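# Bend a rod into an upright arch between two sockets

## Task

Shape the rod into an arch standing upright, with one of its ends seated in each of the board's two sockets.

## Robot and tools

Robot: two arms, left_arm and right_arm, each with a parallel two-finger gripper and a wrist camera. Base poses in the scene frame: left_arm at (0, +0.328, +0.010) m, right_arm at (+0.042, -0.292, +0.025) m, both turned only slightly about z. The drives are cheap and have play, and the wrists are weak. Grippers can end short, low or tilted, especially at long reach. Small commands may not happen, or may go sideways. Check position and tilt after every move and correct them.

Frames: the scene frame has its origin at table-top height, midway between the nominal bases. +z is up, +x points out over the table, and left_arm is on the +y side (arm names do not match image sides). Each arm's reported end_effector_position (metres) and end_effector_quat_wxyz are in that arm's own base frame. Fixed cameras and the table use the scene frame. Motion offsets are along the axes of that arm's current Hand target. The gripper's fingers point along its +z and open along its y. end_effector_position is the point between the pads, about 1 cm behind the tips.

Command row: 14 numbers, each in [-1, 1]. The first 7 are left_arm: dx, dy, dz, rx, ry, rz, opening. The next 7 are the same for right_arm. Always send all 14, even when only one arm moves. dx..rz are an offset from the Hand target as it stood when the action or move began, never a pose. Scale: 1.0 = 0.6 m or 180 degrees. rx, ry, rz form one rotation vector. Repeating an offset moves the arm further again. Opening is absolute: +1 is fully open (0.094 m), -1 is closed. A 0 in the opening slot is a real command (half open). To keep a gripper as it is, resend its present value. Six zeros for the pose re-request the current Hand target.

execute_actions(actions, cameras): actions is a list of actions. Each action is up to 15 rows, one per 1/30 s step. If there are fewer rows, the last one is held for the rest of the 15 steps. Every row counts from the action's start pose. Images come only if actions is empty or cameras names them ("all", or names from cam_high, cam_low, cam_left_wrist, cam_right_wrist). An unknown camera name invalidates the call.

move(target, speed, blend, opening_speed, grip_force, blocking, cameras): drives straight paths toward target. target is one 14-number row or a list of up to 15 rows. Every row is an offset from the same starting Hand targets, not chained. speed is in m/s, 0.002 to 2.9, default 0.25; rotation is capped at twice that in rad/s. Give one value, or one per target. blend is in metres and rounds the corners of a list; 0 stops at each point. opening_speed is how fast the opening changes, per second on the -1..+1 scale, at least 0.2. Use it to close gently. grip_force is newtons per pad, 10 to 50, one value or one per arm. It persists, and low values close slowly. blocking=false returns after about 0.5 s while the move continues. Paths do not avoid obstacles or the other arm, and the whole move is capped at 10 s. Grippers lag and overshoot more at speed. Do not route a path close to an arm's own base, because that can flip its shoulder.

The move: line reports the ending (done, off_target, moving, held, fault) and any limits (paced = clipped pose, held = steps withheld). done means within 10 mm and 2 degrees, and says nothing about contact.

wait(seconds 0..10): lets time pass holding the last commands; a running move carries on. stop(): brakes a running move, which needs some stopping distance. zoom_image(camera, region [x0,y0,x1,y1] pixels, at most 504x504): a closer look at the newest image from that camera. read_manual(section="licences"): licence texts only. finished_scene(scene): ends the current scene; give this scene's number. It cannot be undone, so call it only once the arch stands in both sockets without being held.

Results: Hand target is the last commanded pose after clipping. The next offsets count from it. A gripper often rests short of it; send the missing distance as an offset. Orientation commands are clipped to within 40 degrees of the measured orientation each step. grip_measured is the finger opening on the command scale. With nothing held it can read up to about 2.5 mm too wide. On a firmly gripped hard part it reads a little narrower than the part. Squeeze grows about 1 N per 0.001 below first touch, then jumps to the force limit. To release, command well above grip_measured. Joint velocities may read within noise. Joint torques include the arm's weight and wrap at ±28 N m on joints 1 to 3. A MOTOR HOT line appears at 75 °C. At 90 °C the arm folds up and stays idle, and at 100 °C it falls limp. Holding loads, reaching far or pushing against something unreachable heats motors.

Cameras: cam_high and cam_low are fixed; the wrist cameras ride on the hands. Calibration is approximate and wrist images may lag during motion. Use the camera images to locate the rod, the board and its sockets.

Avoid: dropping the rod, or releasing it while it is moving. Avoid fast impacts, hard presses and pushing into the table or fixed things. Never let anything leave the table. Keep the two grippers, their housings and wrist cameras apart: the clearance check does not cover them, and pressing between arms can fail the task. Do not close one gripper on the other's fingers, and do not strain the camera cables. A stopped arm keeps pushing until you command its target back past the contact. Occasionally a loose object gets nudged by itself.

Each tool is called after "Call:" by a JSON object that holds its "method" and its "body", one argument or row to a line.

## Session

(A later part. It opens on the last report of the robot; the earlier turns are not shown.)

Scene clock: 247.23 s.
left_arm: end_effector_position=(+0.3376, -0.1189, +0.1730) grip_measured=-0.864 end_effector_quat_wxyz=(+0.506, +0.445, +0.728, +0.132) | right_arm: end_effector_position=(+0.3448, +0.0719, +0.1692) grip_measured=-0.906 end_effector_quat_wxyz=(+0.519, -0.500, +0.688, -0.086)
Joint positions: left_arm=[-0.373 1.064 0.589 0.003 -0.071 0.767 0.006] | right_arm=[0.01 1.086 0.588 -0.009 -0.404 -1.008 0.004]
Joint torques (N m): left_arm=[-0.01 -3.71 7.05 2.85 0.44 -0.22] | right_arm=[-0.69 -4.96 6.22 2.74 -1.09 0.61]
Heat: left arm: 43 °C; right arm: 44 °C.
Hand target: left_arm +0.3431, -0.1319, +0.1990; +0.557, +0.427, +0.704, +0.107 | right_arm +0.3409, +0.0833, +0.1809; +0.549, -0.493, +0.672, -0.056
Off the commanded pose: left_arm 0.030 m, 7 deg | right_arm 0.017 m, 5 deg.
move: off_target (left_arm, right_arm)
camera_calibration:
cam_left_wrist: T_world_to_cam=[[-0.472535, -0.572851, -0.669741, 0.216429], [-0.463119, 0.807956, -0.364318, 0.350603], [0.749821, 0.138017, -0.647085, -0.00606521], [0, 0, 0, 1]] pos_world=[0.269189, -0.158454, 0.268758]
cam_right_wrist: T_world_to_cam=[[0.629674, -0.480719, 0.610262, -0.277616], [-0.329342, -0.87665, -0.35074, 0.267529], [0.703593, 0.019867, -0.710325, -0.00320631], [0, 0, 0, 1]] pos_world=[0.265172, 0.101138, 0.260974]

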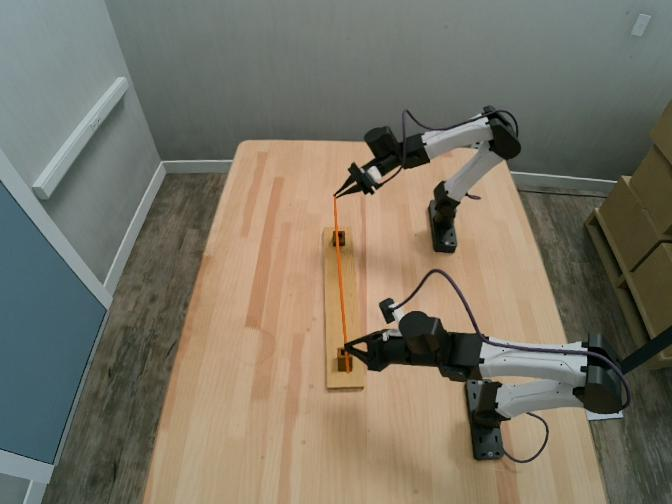

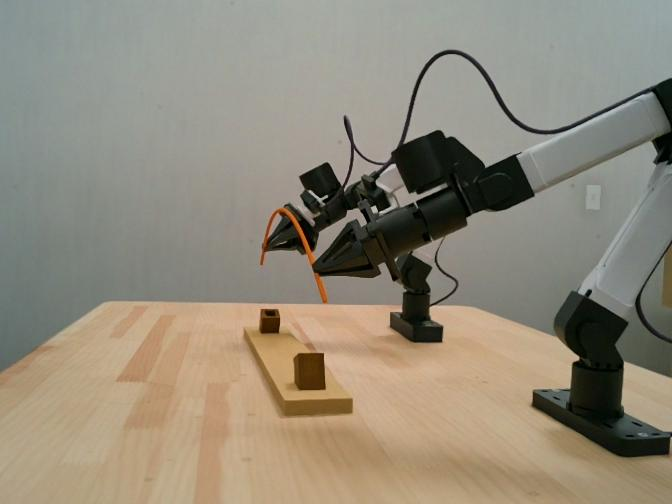

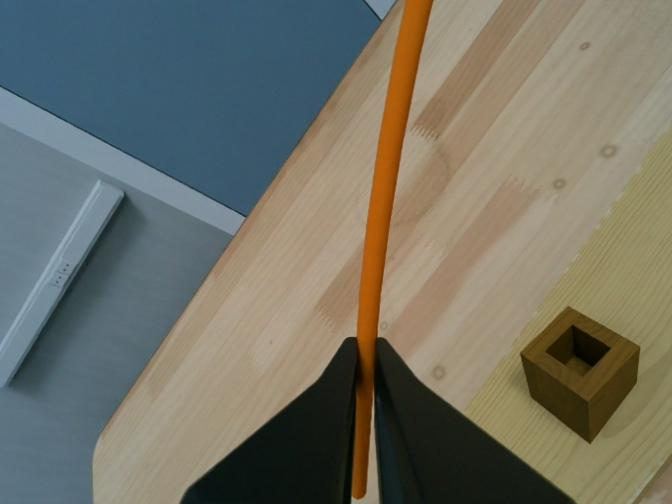

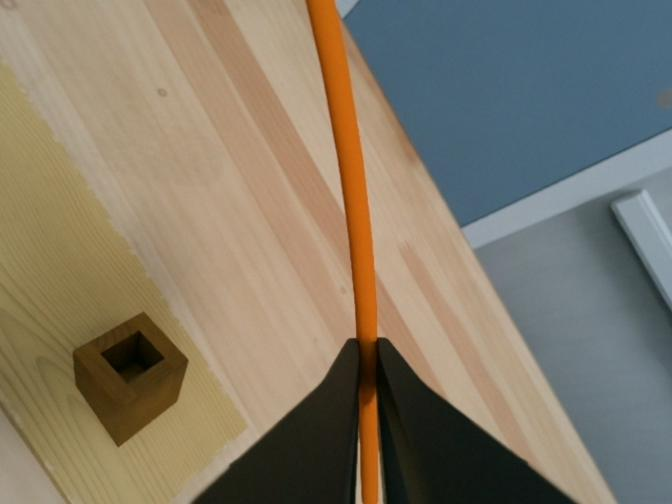

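Call:
{"method": "move", "body": {
  "target": [-0.0277, -0.0381, 0.0197, 0.0039, -0.0595, -0.0722, -1.0, -0.0210, 0.0500, 0.0255, -0.0113, -0.0630, 0.0678, -1.0],
  "speed": 0.08,
  "cameras": ["all"]
}}

Scene clock: 261.33 s.
left_arm: end_effector_position=(+0.3427, -0.1393, +0.1689) grip_measured=-0.864 end_effector_quat_wxyz=(+0.585, +0.358, +0.727, +0.044) | right_arm: end_effector_position=(+0.3430, +0.0923, +0.1608) grip_measured=-0.906 end_effector_quat_wxyz=(+0.593, -0.422, +0.686, +0.010)
Joint positions: left_arm=[-0.388 1.119 0.451 0.351 -0.005 0.531 0.006] | right_arm=[0.015 1.137 0.421 0.367 -0.525 -0.715 0.004]
Joint torques (N m): left_arm=[-1.65 -2.25 6.89 2.97 0.61 -0.26] | right_arm=[1.48 -2.26 5.85 2.81 -1.26 0.59]
Motor temperatures (°C): left_arm=[22 27 43 45 23 23 25] | right_arm=[25 28 43 42 26 23 24]
Heat: left arm: 45 °C; right arm: 43 °C.
Hand target: left_arm +0.3426, -0.1617, +0.1920; +0.626, +0.356, +0.694, -0.002 | right_arm +0.3339, +0.1148, +0.1650; +0.607, -0.432, +0.664, +0.063
Off the commanded pose: left_arm 0.032 m, 8 deg | right_arm 0.025 m, 7 deg.
move: off_target (left_arm, right_arm)
camera_calibration:
cam_left_wrist: T_world_to_cam=[[-0.426387, -0.749421, -0.506521, 0.136477], [-0.444554, 0.661299, -0.604199, 0.381715], [0.787761, -0.0324467, -0.615126, -0.0518516], [0, 0, 0, 1]] pos_world=[0.268731, -0.151831, 0.267865]
cam_right_wrist: T_world_to_cam=[[0.62072, -0.633218, 0.462322, -0.220532], [-0.31469, -0.741306, -0.59282, 0.30317], [0.718106, 0.222487, -0.659411, -0.0401988], [0, 0, 0, 1]] pos_world=[0.26116, 0.0940401, 0.255174]

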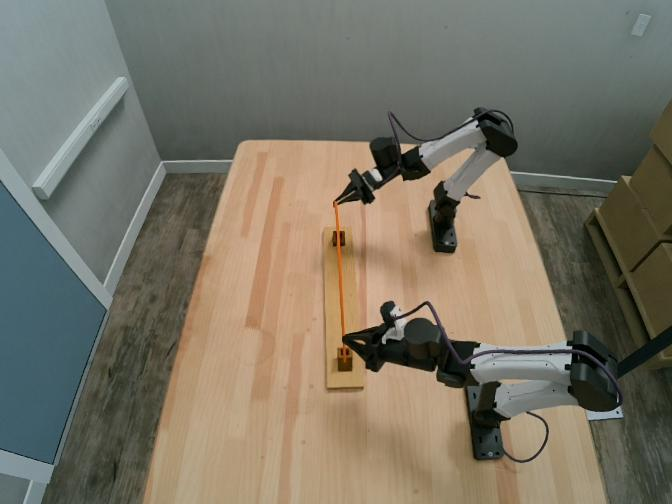

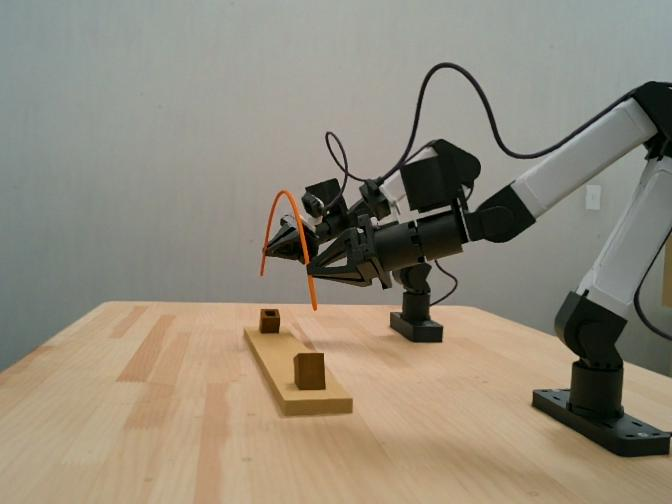

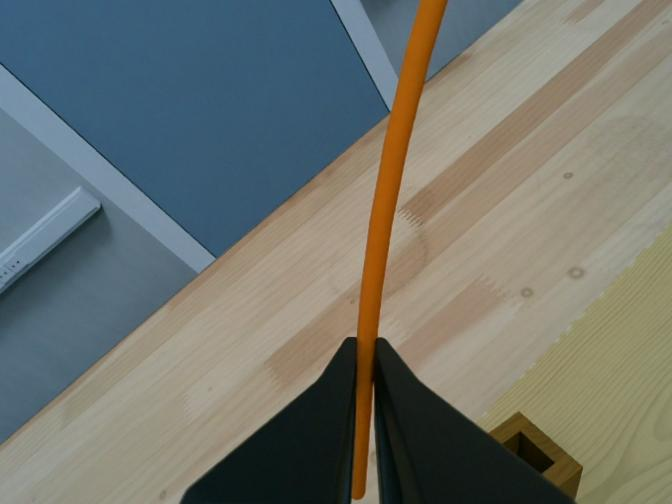

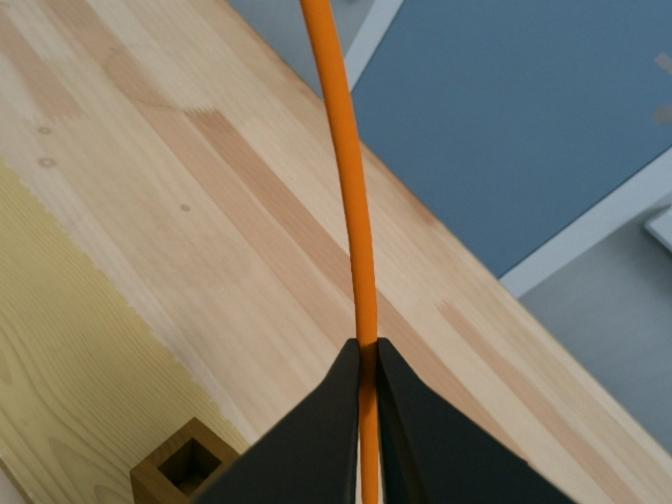

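Call:
{"method": "move", "body": {
  "target": [-0.0108, -0.0657, 0.0320, 0.0121, -0.0440, -0.0579, -1.0, -0.0069, 0.0685, 0.0421, -0.0170, -0.0428, 0.0564, -1.0],
  "speed": 0.08,
  "cameras": ["all"]
}}

Scene clock: 276.00 s.
left_arm: end_effector_position=(+0.3457, -0.1765, +0.1521) grip_measured=-0.864 end_effector_quat_wxyz=(+0.631, +0.290, +0.718, -0.049) | right_arm: end_effector_position=(+0.3395, +0.1329, +0.1390) grip_measured=-0.906 end_effector_quat_wxyz=(+0.626, -0.357, +0.683, +0.117)
Joint positions: left_arm=[-0.48 1.333 0.359 0.774 -0.019 0.302 0.006] | right_arm=[0.131 1.347 0.294 0.835 -0.525 -0.409 0.004]
Joint torques (N m): left_arm=[-2.76 -2.97 6.46 2.96 0.56 -0.05] | right_arm=[2.77 -2.99 4.86 2.93 -1.06 0.31]
Motor temperatures (°C): left_arm=[22 27 42 51 23 23 25] | right_arm=[26 28 42 42 26 23 24]
Heat: left arm: 51 °C; right arm: 42 °C.
Hand target: left_arm +0.3395, -0.2029, +0.1760; +0.663, +0.303, +0.678, -0.096 | right_arm +0.3257, +0.1576, +0.1440; +0.630, -0.382, +0.656, +0.163
Off the commanded pose: left_arm 0.036 m, 8 deg | right_arm 0.029 m, 7 deg.
move: off_target (left_arm, right_arm)
camera_calibration:
cam_left_wrist: T_world_to_cam=[[-0.435054, -0.843287, -0.315588, 0.0587593], [-0.420981, 0.500332, -0.7566, 0.384085], [0.795929, -0.196305, -0.572679, -0.104093], [0, 0, 0, 1]] pos_world=[0.270107, -0.163053, 0.249531]
cam_right_wrist: T_world_to_cam=[[0.664294, -0.698562, 0.26594, -0.161562], [-0.31563, -0.584663, -0.74736, 0.320265], [0.677563, 0.412528, -0.608876, -0.079558], [0, 0, 0, 1]] pos_world=[0.262316, 0.107206, 0.233878]

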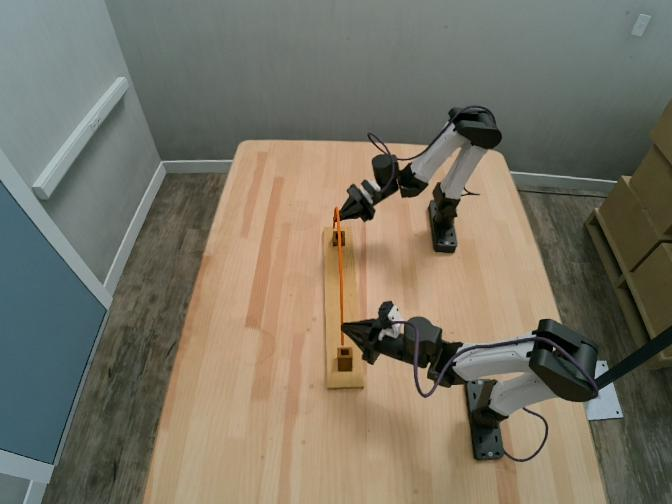

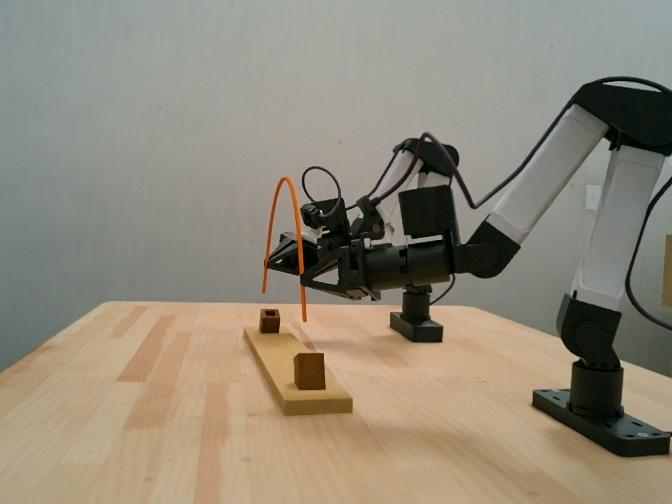

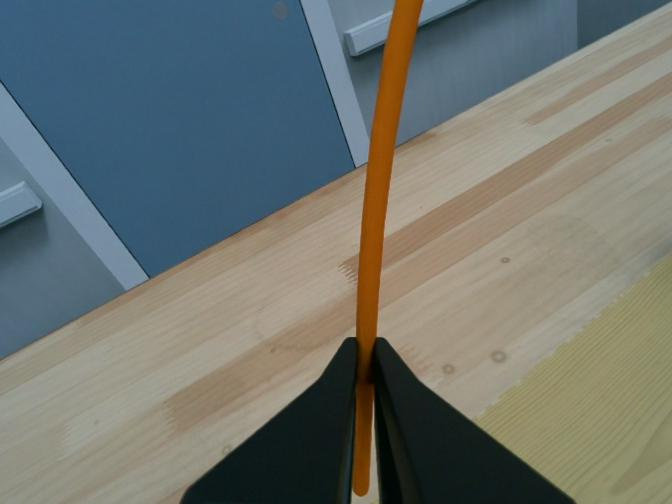

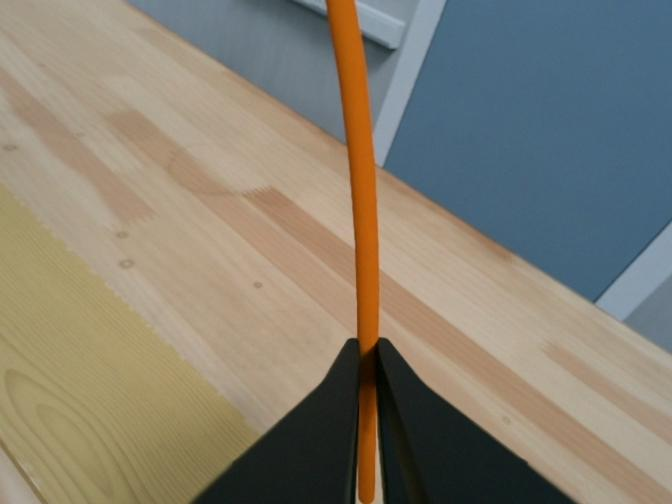

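Call:
{"method": "zoom_image", "body": {
  "camera": "cam_low",
  "region": [235, 230, 365, 430]
}}

Call:
{"method": "zoom_image", "body": {
  "camera": "cam_high",
  "region": [310, 190, 380, 260]
}}

Call:
{"method": "zoom_image", "body": {
  "camera": "cam_high",
  "region": [310, 300, 390, 380]
}}

Scaled by 2.520 from the camera's 672x504 image, which has a finer 960x720 frame.

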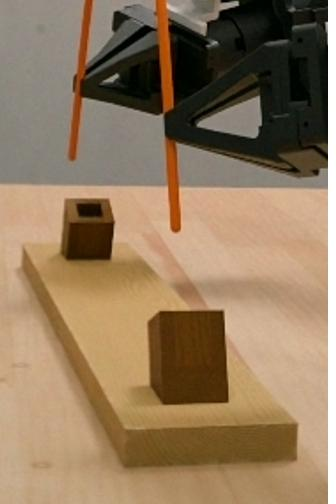

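Scaled by 7.200 from the camera's 672x504 image, which has a finer 960x720 frame.

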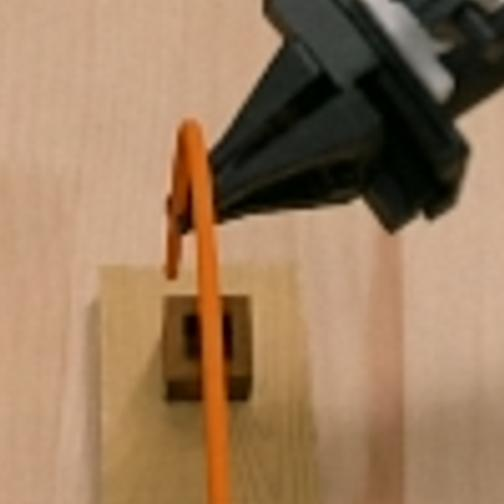

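Scaled by 6.300 from the camera's 672x504 image, which has a finer 960x720 frame.

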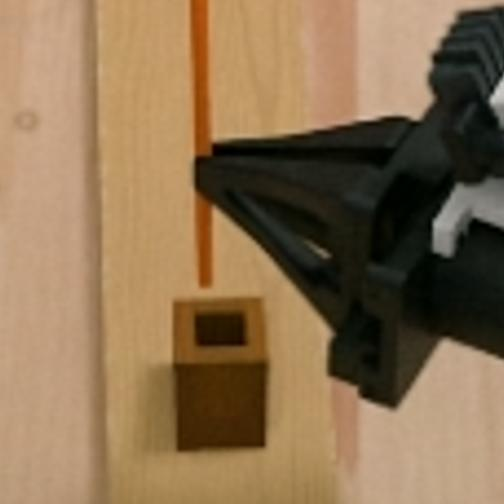

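Call:
{"method": "move", "body": {
  "target": [0.0632, -0.0235, -0.0015, 0, 0, 0, -1.0, 0.0613, 0.0355, -0.0074, 0, 0, 0, -1.0],
  "speed": 0.05,
  "cameras": ["all"]
}}

Scene clock: 288.43 s.
left_arm: end_effector_position=(+0.3397, -0.1763, +0.1122) grip_measured=-0.864 end_effector_quat_wxyz=(+0.631, +0.289, +0.718, -0.049) | right_arm: end_effector_position=(+0.3240, +0.1334, +0.0957) grip_measured=-0.906 end_effector_quat_wxyz=(+0.623, -0.357, +0.686, +0.120)
Joint positions: left_arm=[-0.494 1.531 0.263 1.069 -0.034 0.299 0.006] | right_arm=[0.144 1.568 0.168 1.174 -0.514 -0.402 0.004]
Joint torques (N m): left_arm=[-2.8 -3.51 5.5 2.95 0.57 -0.03] | right_arm=[2.77 -3.37 3.48 2.99 -1.02 0.27]
Heat: left arm: 52 °C; right arm: 43 °C.
Hand target: left_arm +0.3335, -0.2030, +0.1360; +0.663, +0.303, +0.678, -0.096 | right_arm +0.3107, +0.1576, +0.1040; +0.630, -0.382, +0.656, +0.163
Off the commanded pose: left_arm 0.036 m, 8 deg | right_arm 0.029 m, 7 deg.
move: off_target (left_arm, right_arm)
camera_calibration:
cam_left_wrist: T_world_to_cam=[[-0.433457, -0.844083, -0.315656, 0.0430624], [-0.421827, 0.499571, -0.756632, 0.351384], [0.796352, -0.194815, -0.572599, -0.121953], [0, 0, 0, 1]] pos_world=[0.264007, -0.162951, 0.209631]
cam_right_wrist: T_world_to_cam=[[0.667621, -0.698492, 0.257667, -0.139575], [-0.323492, -0.583874, -0.74461, 0.285425], [0.670549, 0.413764, -0.615763, -0.0929157], [0, 0, 0, 1]] pos_world=[0.24782, 0.107606, 0.19128]

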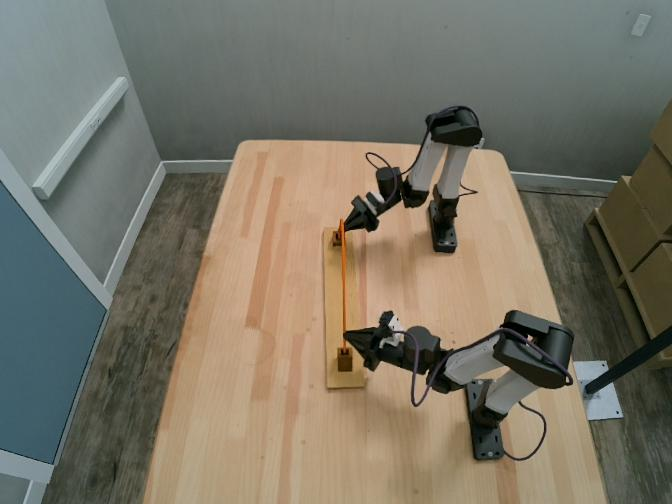

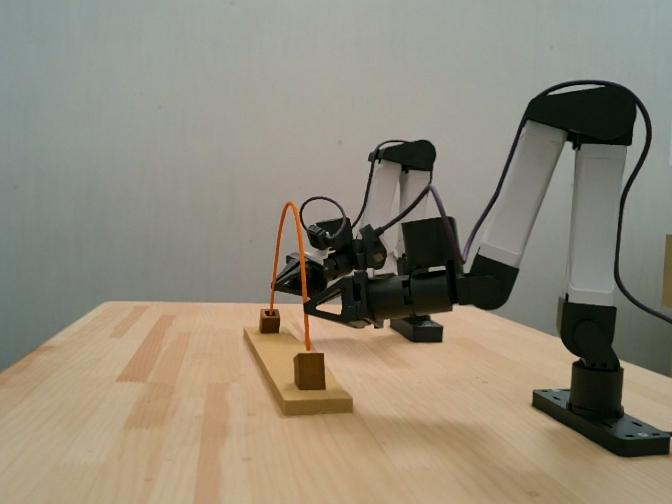

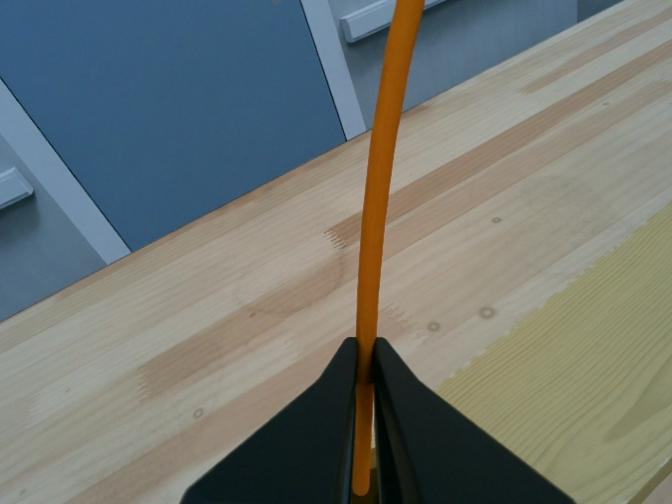

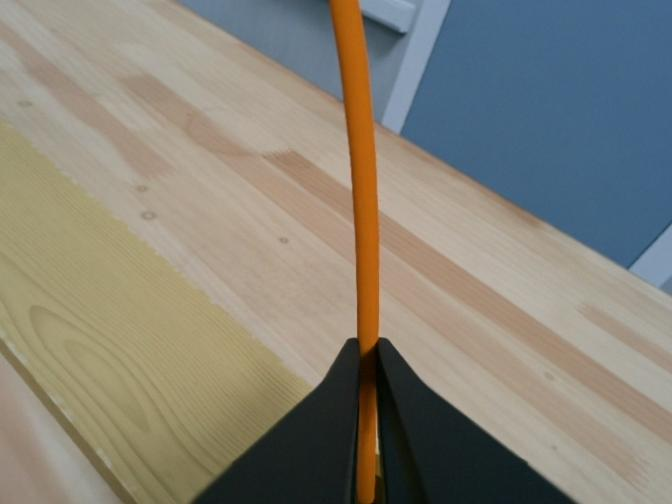

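Call:
{"method": "zoom_image", "body": {
  "camera": "cam_low",
  "region": [240, 270, 370, 420]
}}

Call:
{"method": "zoom_image", "body": {
  "camera": "cam_high",
  "region": [315, 205, 375, 265]
}}

Call:
{"method": "zoom_image", "body": {
  "camera": "cam_high",
  "region": [315, 315, 385, 385]
}}

Call:
{"method": "zoom_image", "body": {
  "camera": "cam_right_wrist",
  "region": [260, 300, 470, 504]
}}

Call:
{"method": "zoom_image", "body": {
  "camera": "cam_left_wrist",
  "region": [260, 300, 470, 504]
}}

Scaled by 3.360 from the camera's 672x504 image, which has a finer 960x720 frame.

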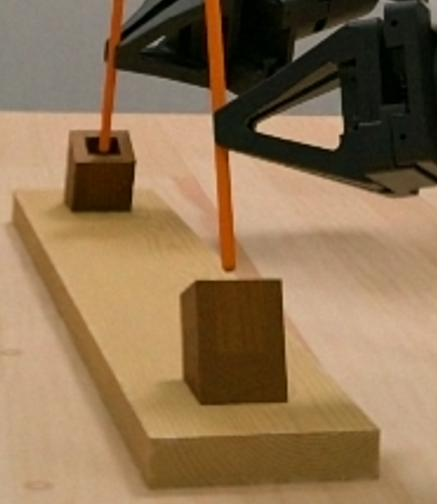

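Scaled by 8.400 from the camera's 672x504 image, which has a finer 960x720 frame.

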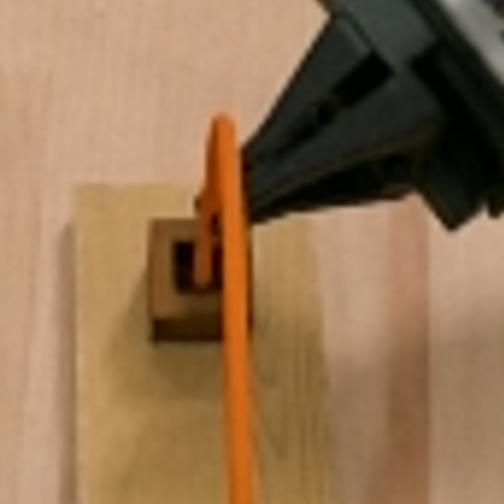

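Scaled by 7.200 from the camera's 672x504 image, which has a finer 960x720 frame.

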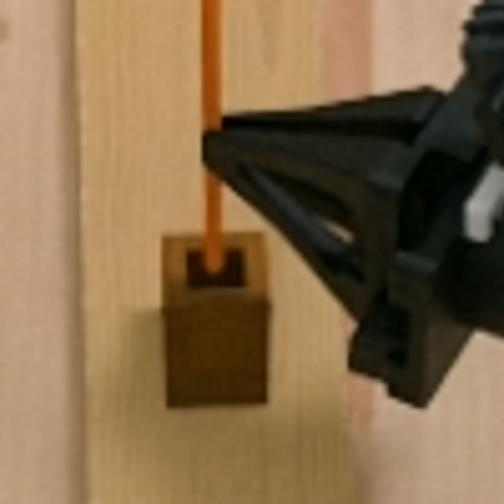

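Scaled by 2.400 from the camera's 672x504 image, which has a finer 960x720 frame.

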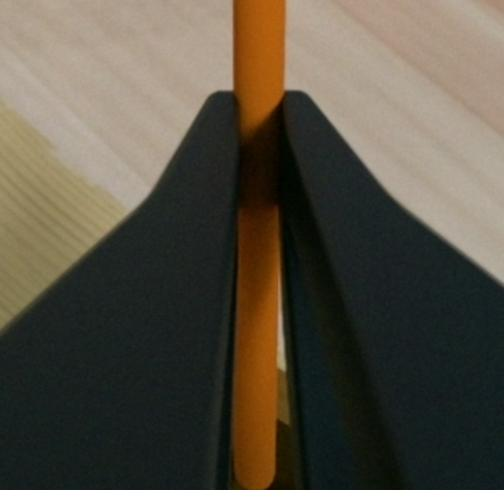

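Scaled by 2.400 from the camera's 672x504 image, which has a finer 960x720 frame.

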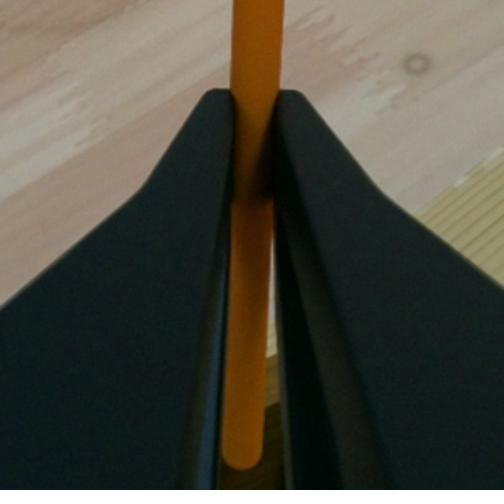

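Call:
{"method": "move", "body": {
  "target": [
    [0, 0, 0, 0, 0, 0, -1.0, 0.0036, -0.0086, -0.0072, 0, 0, 0, -1.0],
    [0.0239, -0.0068, 0.0026, 0, 0, 0, -1.0, 0.0284, -0.0096, -0.0098, 0, 0, 0, -1.0]
  ],
  "speed": 0.03,
  "cameras": ["all"]
}}

Scene clock: 301.33 s.
left_arm: end_effector_position=(+0.3392, -0.1774, +0.0972) grip_measured=-0.864 end_effector_quat_wxyz=(+0.631, +0.290, +0.718, -0.049) | right_arm: end_effector_position=(+0.3257, +0.1238, +0.0806) grip_measured=-0.906 end_effector_quat_wxyz=(+0.620, -0.349, +0.693, +0.117)
Joint positions: left_arm=[-0.497 1.635 0.244 1.19 -0.034 0.299 0.006] | right_arm=[0.107 1.683 0.153 1.292 -0.533 -0.402 0.004]
Joint torques (N m): left_arm=[-2.51 -3.86 4.86 2.96 0.57 -0.03] | right_arm=[0.49 -3.69 2.77 3.01 -1.53 0.07]
Motor temperatures (°C): left_arm=[22 27 40 55 23 23 25] | right_arm=[26 28 41 44 27 23 25]
Heat: left arm: 55 °C; right arm: 44 °C.
Hand target: left_arm +0.3335, -0.2030, +0.1210; +0.663, +0.303, +0.678, -0.096 | right_arm +0.3121, +0.1447, +0.0902; +0.630, -0.382, +0.656, +0.163
Off the commanded pose: left_arm 0.035 m, 8 deg | right_arm 0.027 m, 8 deg.
move: off_target (left_arm, right_arm)
camera_calibration:
cam_left_wrist: T_world_to_cam=[[-0.436465, -0.842507, -0.315721, 0.0385305], [-0.421305, 0.501444, -0.755683, 0.340419], [0.794984, -0.196815, -0.573815, -0.130154], [0, 0, 0, 1]] pos_world=[0.263708, -0.163855, 0.194729]
cam_right_wrist: T_world_to_cam=[[0.65751, -0.711684, 0.247357, -0.137711], [-0.343876, -0.575571, -0.741935, 0.274526], [0.670395, 0.40277, -0.623175, -0.0973446], [0, 0, 0, 1]] pos_world=[0.250208, 0.09921, 0.177081]

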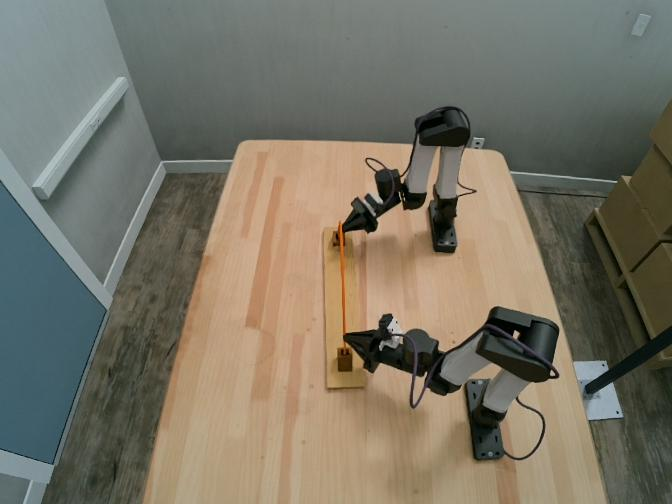

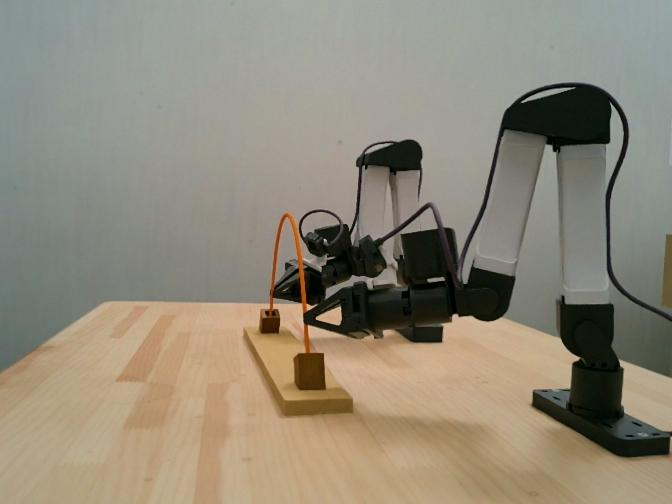

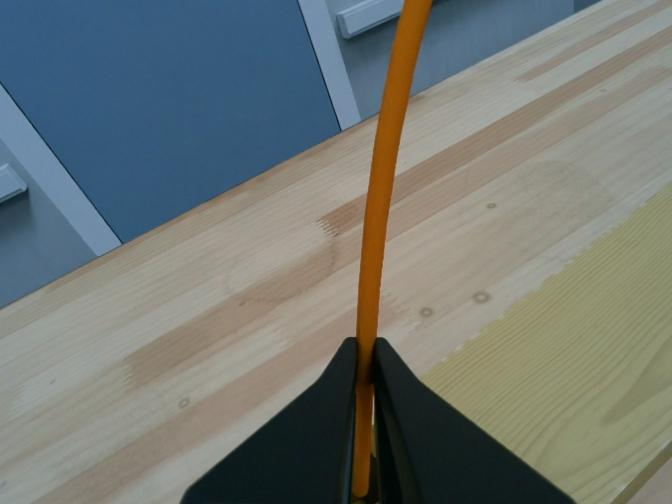

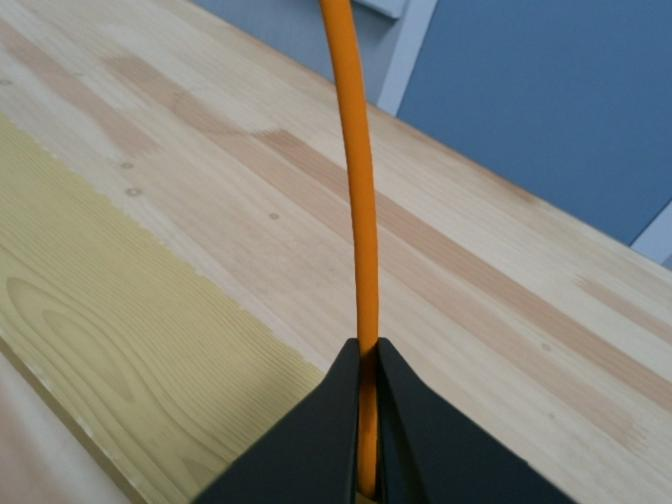

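Call:
{"method": "zoom_image", "body": {
  "camera": "cam_low",
  "region": [240, 270, 370, 420]
}}

Call:
{"method": "zoom_image", "body": {
  "camera": "cam_high",
  "region": [315, 205, 375, 265]
}}

Call:
{"method": "zoom_image", "body": {
  "camera": "cam_high",
  "region": [315, 315, 385, 385]
}}

Call:
{"method": "zoom_image", "body": {
  "camera": "cam_right_wrist",
  "region": [260, 300, 470, 504]
}}

Call:
{"method": "zoom_image", "body": {
  "camera": "cam_left_wrist",
  "region": [260, 300, 470, 504]
}}

Scaled by 3.360 from the camera's 672x504 image, which has a finer 960x720 frame.

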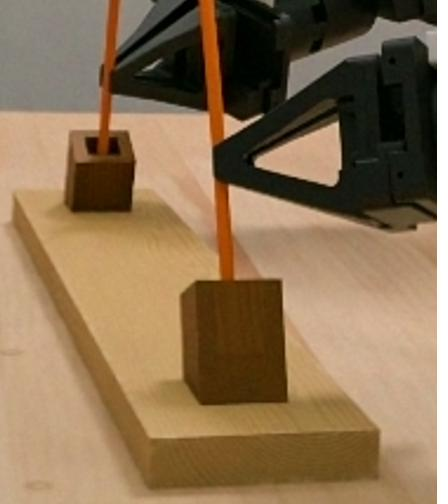

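Scaled by 8.400 from the camera's 672x504 image, which has a finer 960x720 frame.

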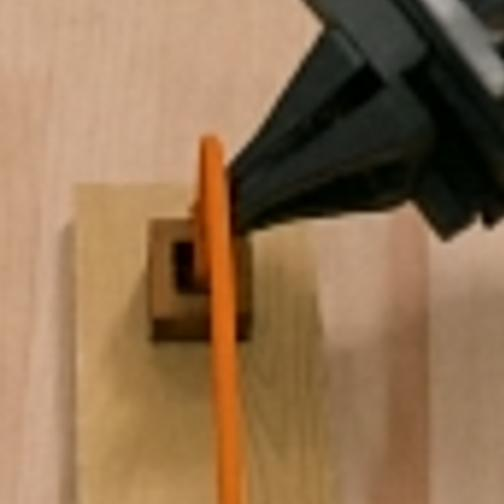

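Scaled by 7.200 from the camera's 672x504 image, which has a finer 960x720 frame.

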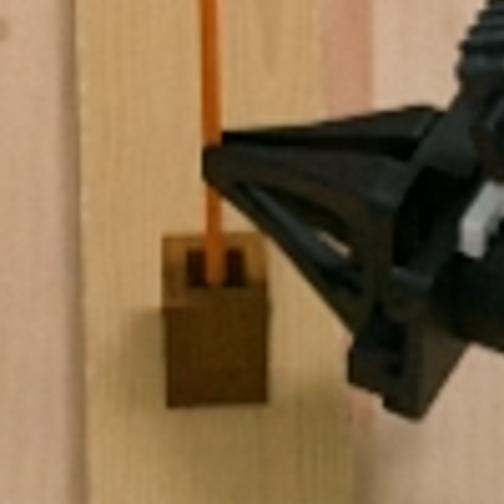

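Scaled by 2.400 from the camera's 672x504 image, which has a finer 960x720 frame.

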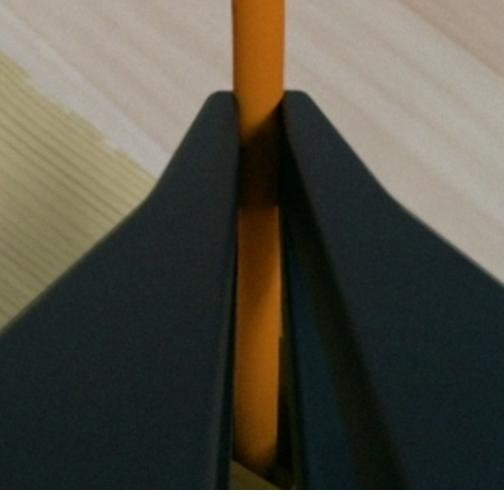

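Scaled by 2.400 from the camera's 672x504 image, which has a finer 960x720 frame.

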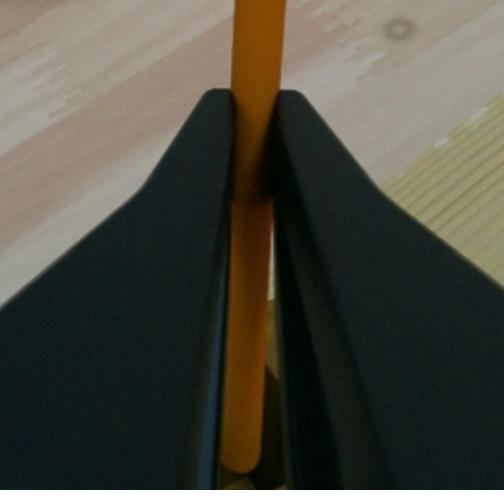

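Call:
{"method": "move", "body": {
  "target": [0.0436, 0.0036, -0.0074, 0, 0, 0, -1.0, 0.0281, -0.0066, -0.0073, 0, 0, 0, -1.0],
  "speed": 0.03,
  "cameras": ["all"]
}}

Scene clock: 313.17 s.
left_arm: end_effector_position=(+0.3368, -0.1718, +0.0761) grip_measured=-0.864 end_effector_quat_wxyz=(+0.633, +0.289, +0.716, -0.052) | right_arm: end_effector_position=(+0.3261, +0.1181, +0.0706) grip_measured=-0.906 end_effector_quat_wxyz=(+0.626, -0.357, +0.683, +0.125)
Joint positions: left_arm=[-0.477 1.805 0.207 1.405 -0.012 0.299 0.006] | right_arm=[0.056 1.818 0.153 1.436 -0.61 -0.418 0.004]
Joint torques (N m): left_arm=[-0.69 -4.14 3.56 2.91 0.77 0.03] | right_arm=[0.08 -3.86 1.61 2.87 -1.28 0.09]
Motor temperatures (°C): left_arm=[22 27 39 55 23 23 25] | right_arm=[26 28 40 46 27 23 25]
Heat: left arm: 55 °C; right arm: 46 °C.
Hand target: left_arm +0.3325, -0.1915, +0.0970; +0.663, +0.303, +0.678, -0.096 | right_arm +0.3133, +0.1341, +0.0759; +0.630, -0.382, +0.656, +0.163
Off the commanded pose: left_arm 0.029 m, 8 deg | right_arm 0.021 m, 6 deg.
move: off_target (left_arm, right_arm)
camera_calibration:
cam_left_wrist: T_world_to_cam=[[-0.435932, -0.844315, -0.311602, 0.0347371], [-0.417099, 0.496342, -0.761363, 0.318822], [0.797491, -0.201933, -0.568534, -0.141291], [0, 0, 0, 1]] pos_world=[0.260802, -0.157447, 0.173235]
cam_right_wrist: T_world_to_cam=[[0.672212, -0.695444, 0.253945, -0.146794], [-0.315612, -0.579453, -0.751414, 0.255918], [0.669716, 0.424962, -0.609006, -0.104938], [0, 0, 0, 1]] pos_world=[0.249726, 0.0907998, 0.165671]

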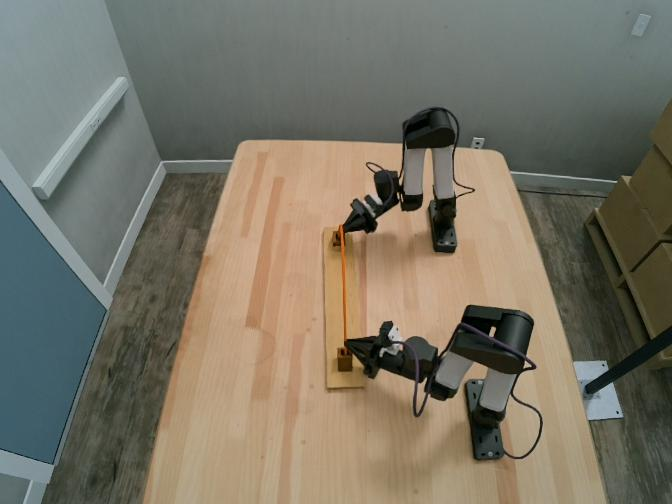

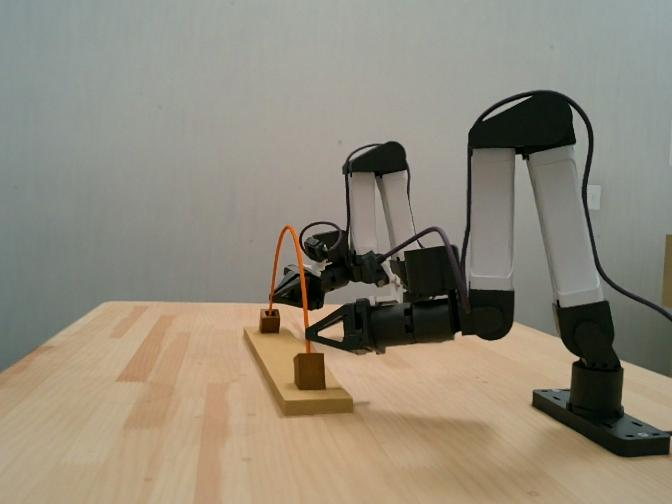

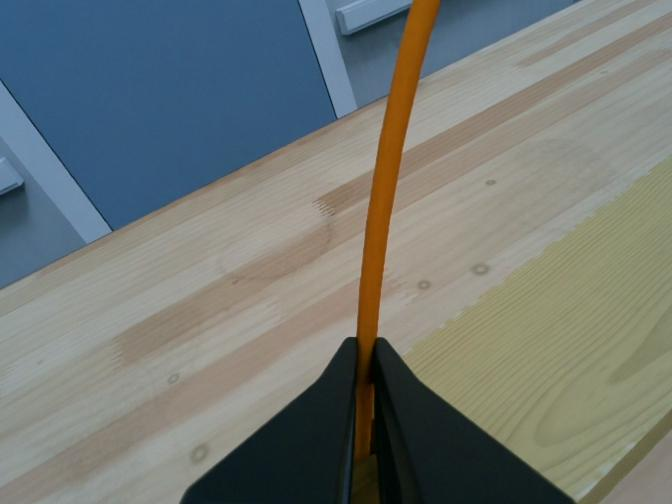

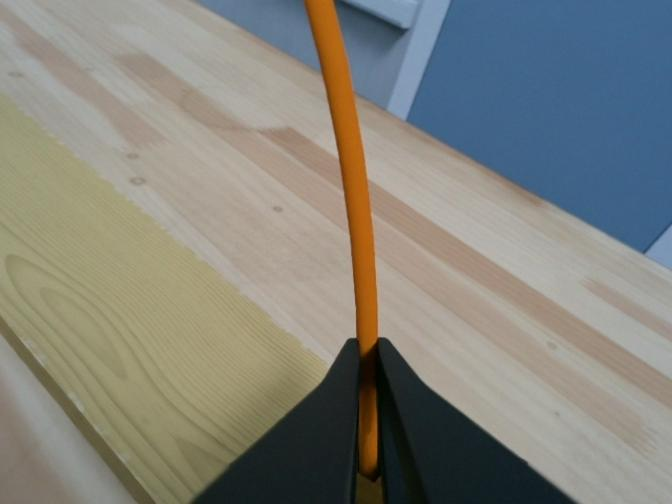

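Call:
{"method": "zoom_image", "body": {
  "camera": "cam_low",
  "region": [240, 270, 370, 420]
}}

Call:
{"method": "zoom_image", "body": {
  "camera": "cam_high",
  "region": [315, 205, 375, 265]
}}

Call:
{"method": "zoom_image", "body": {
  "camera": "cam_high",
  "region": [315, 315, 385, 385]
}}

Call:
{"method": "zoom_image", "body": {
  "camera": "cam_right_wrist",
  "region": [260, 300, 470, 504]
}}

Call:
{"method": "zoom_image", "body": {
  "camera": "cam_left_wrist",
  "region": [260, 300, 470, 504]
}}

Scaled by 3.360 from the camera's 672x504 image, which has a finer 960x720 frame.

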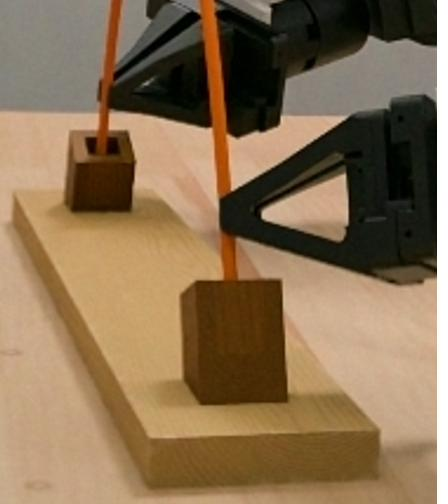

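Scaled by 8.400 from the camera's 672x504 image, which has a finer 960x720 frame.

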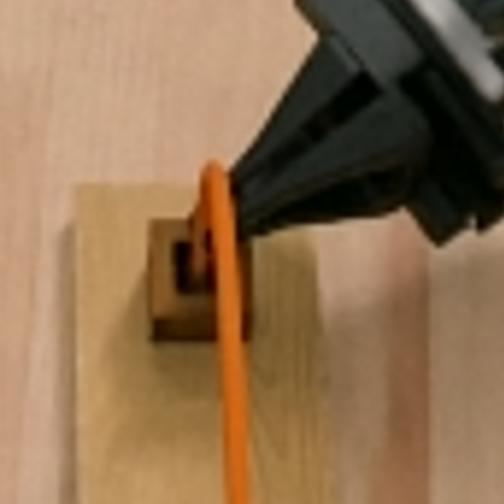

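Scaled by 7.200 from the camera's 672x504 image, which has a finer 960x720 frame.

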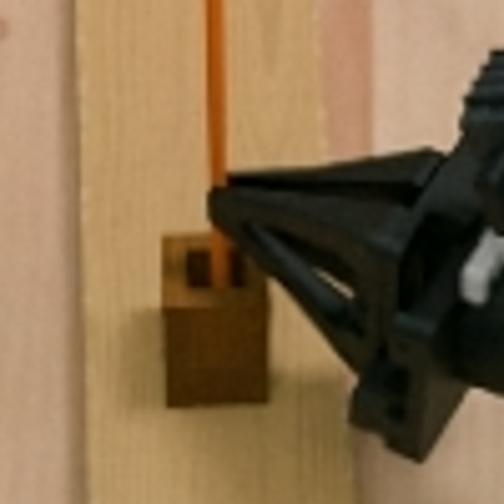

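Scaled by 2.400 from the camera's 672x504 image, which has a finer 960x720 frame.

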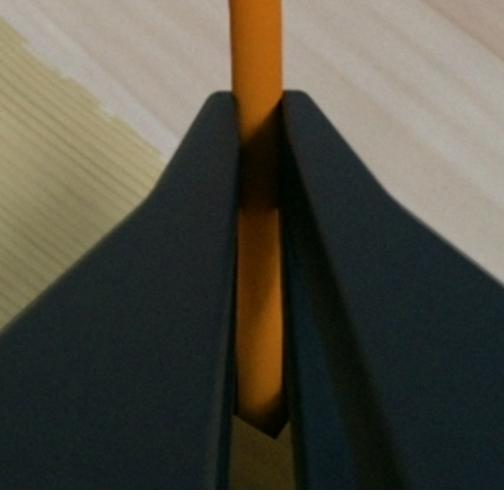

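Scaled by 2.400 from the camera's 672x504 image, which has a finer 960x720 frame.

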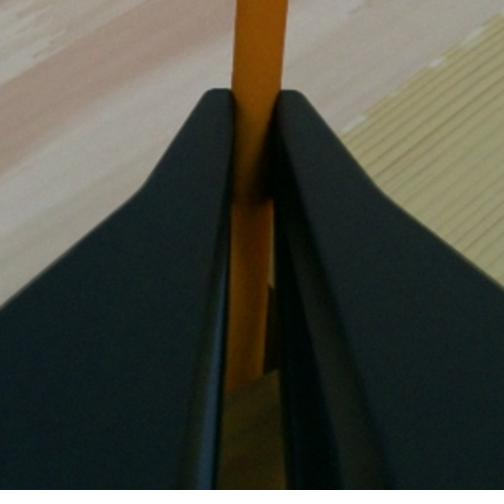

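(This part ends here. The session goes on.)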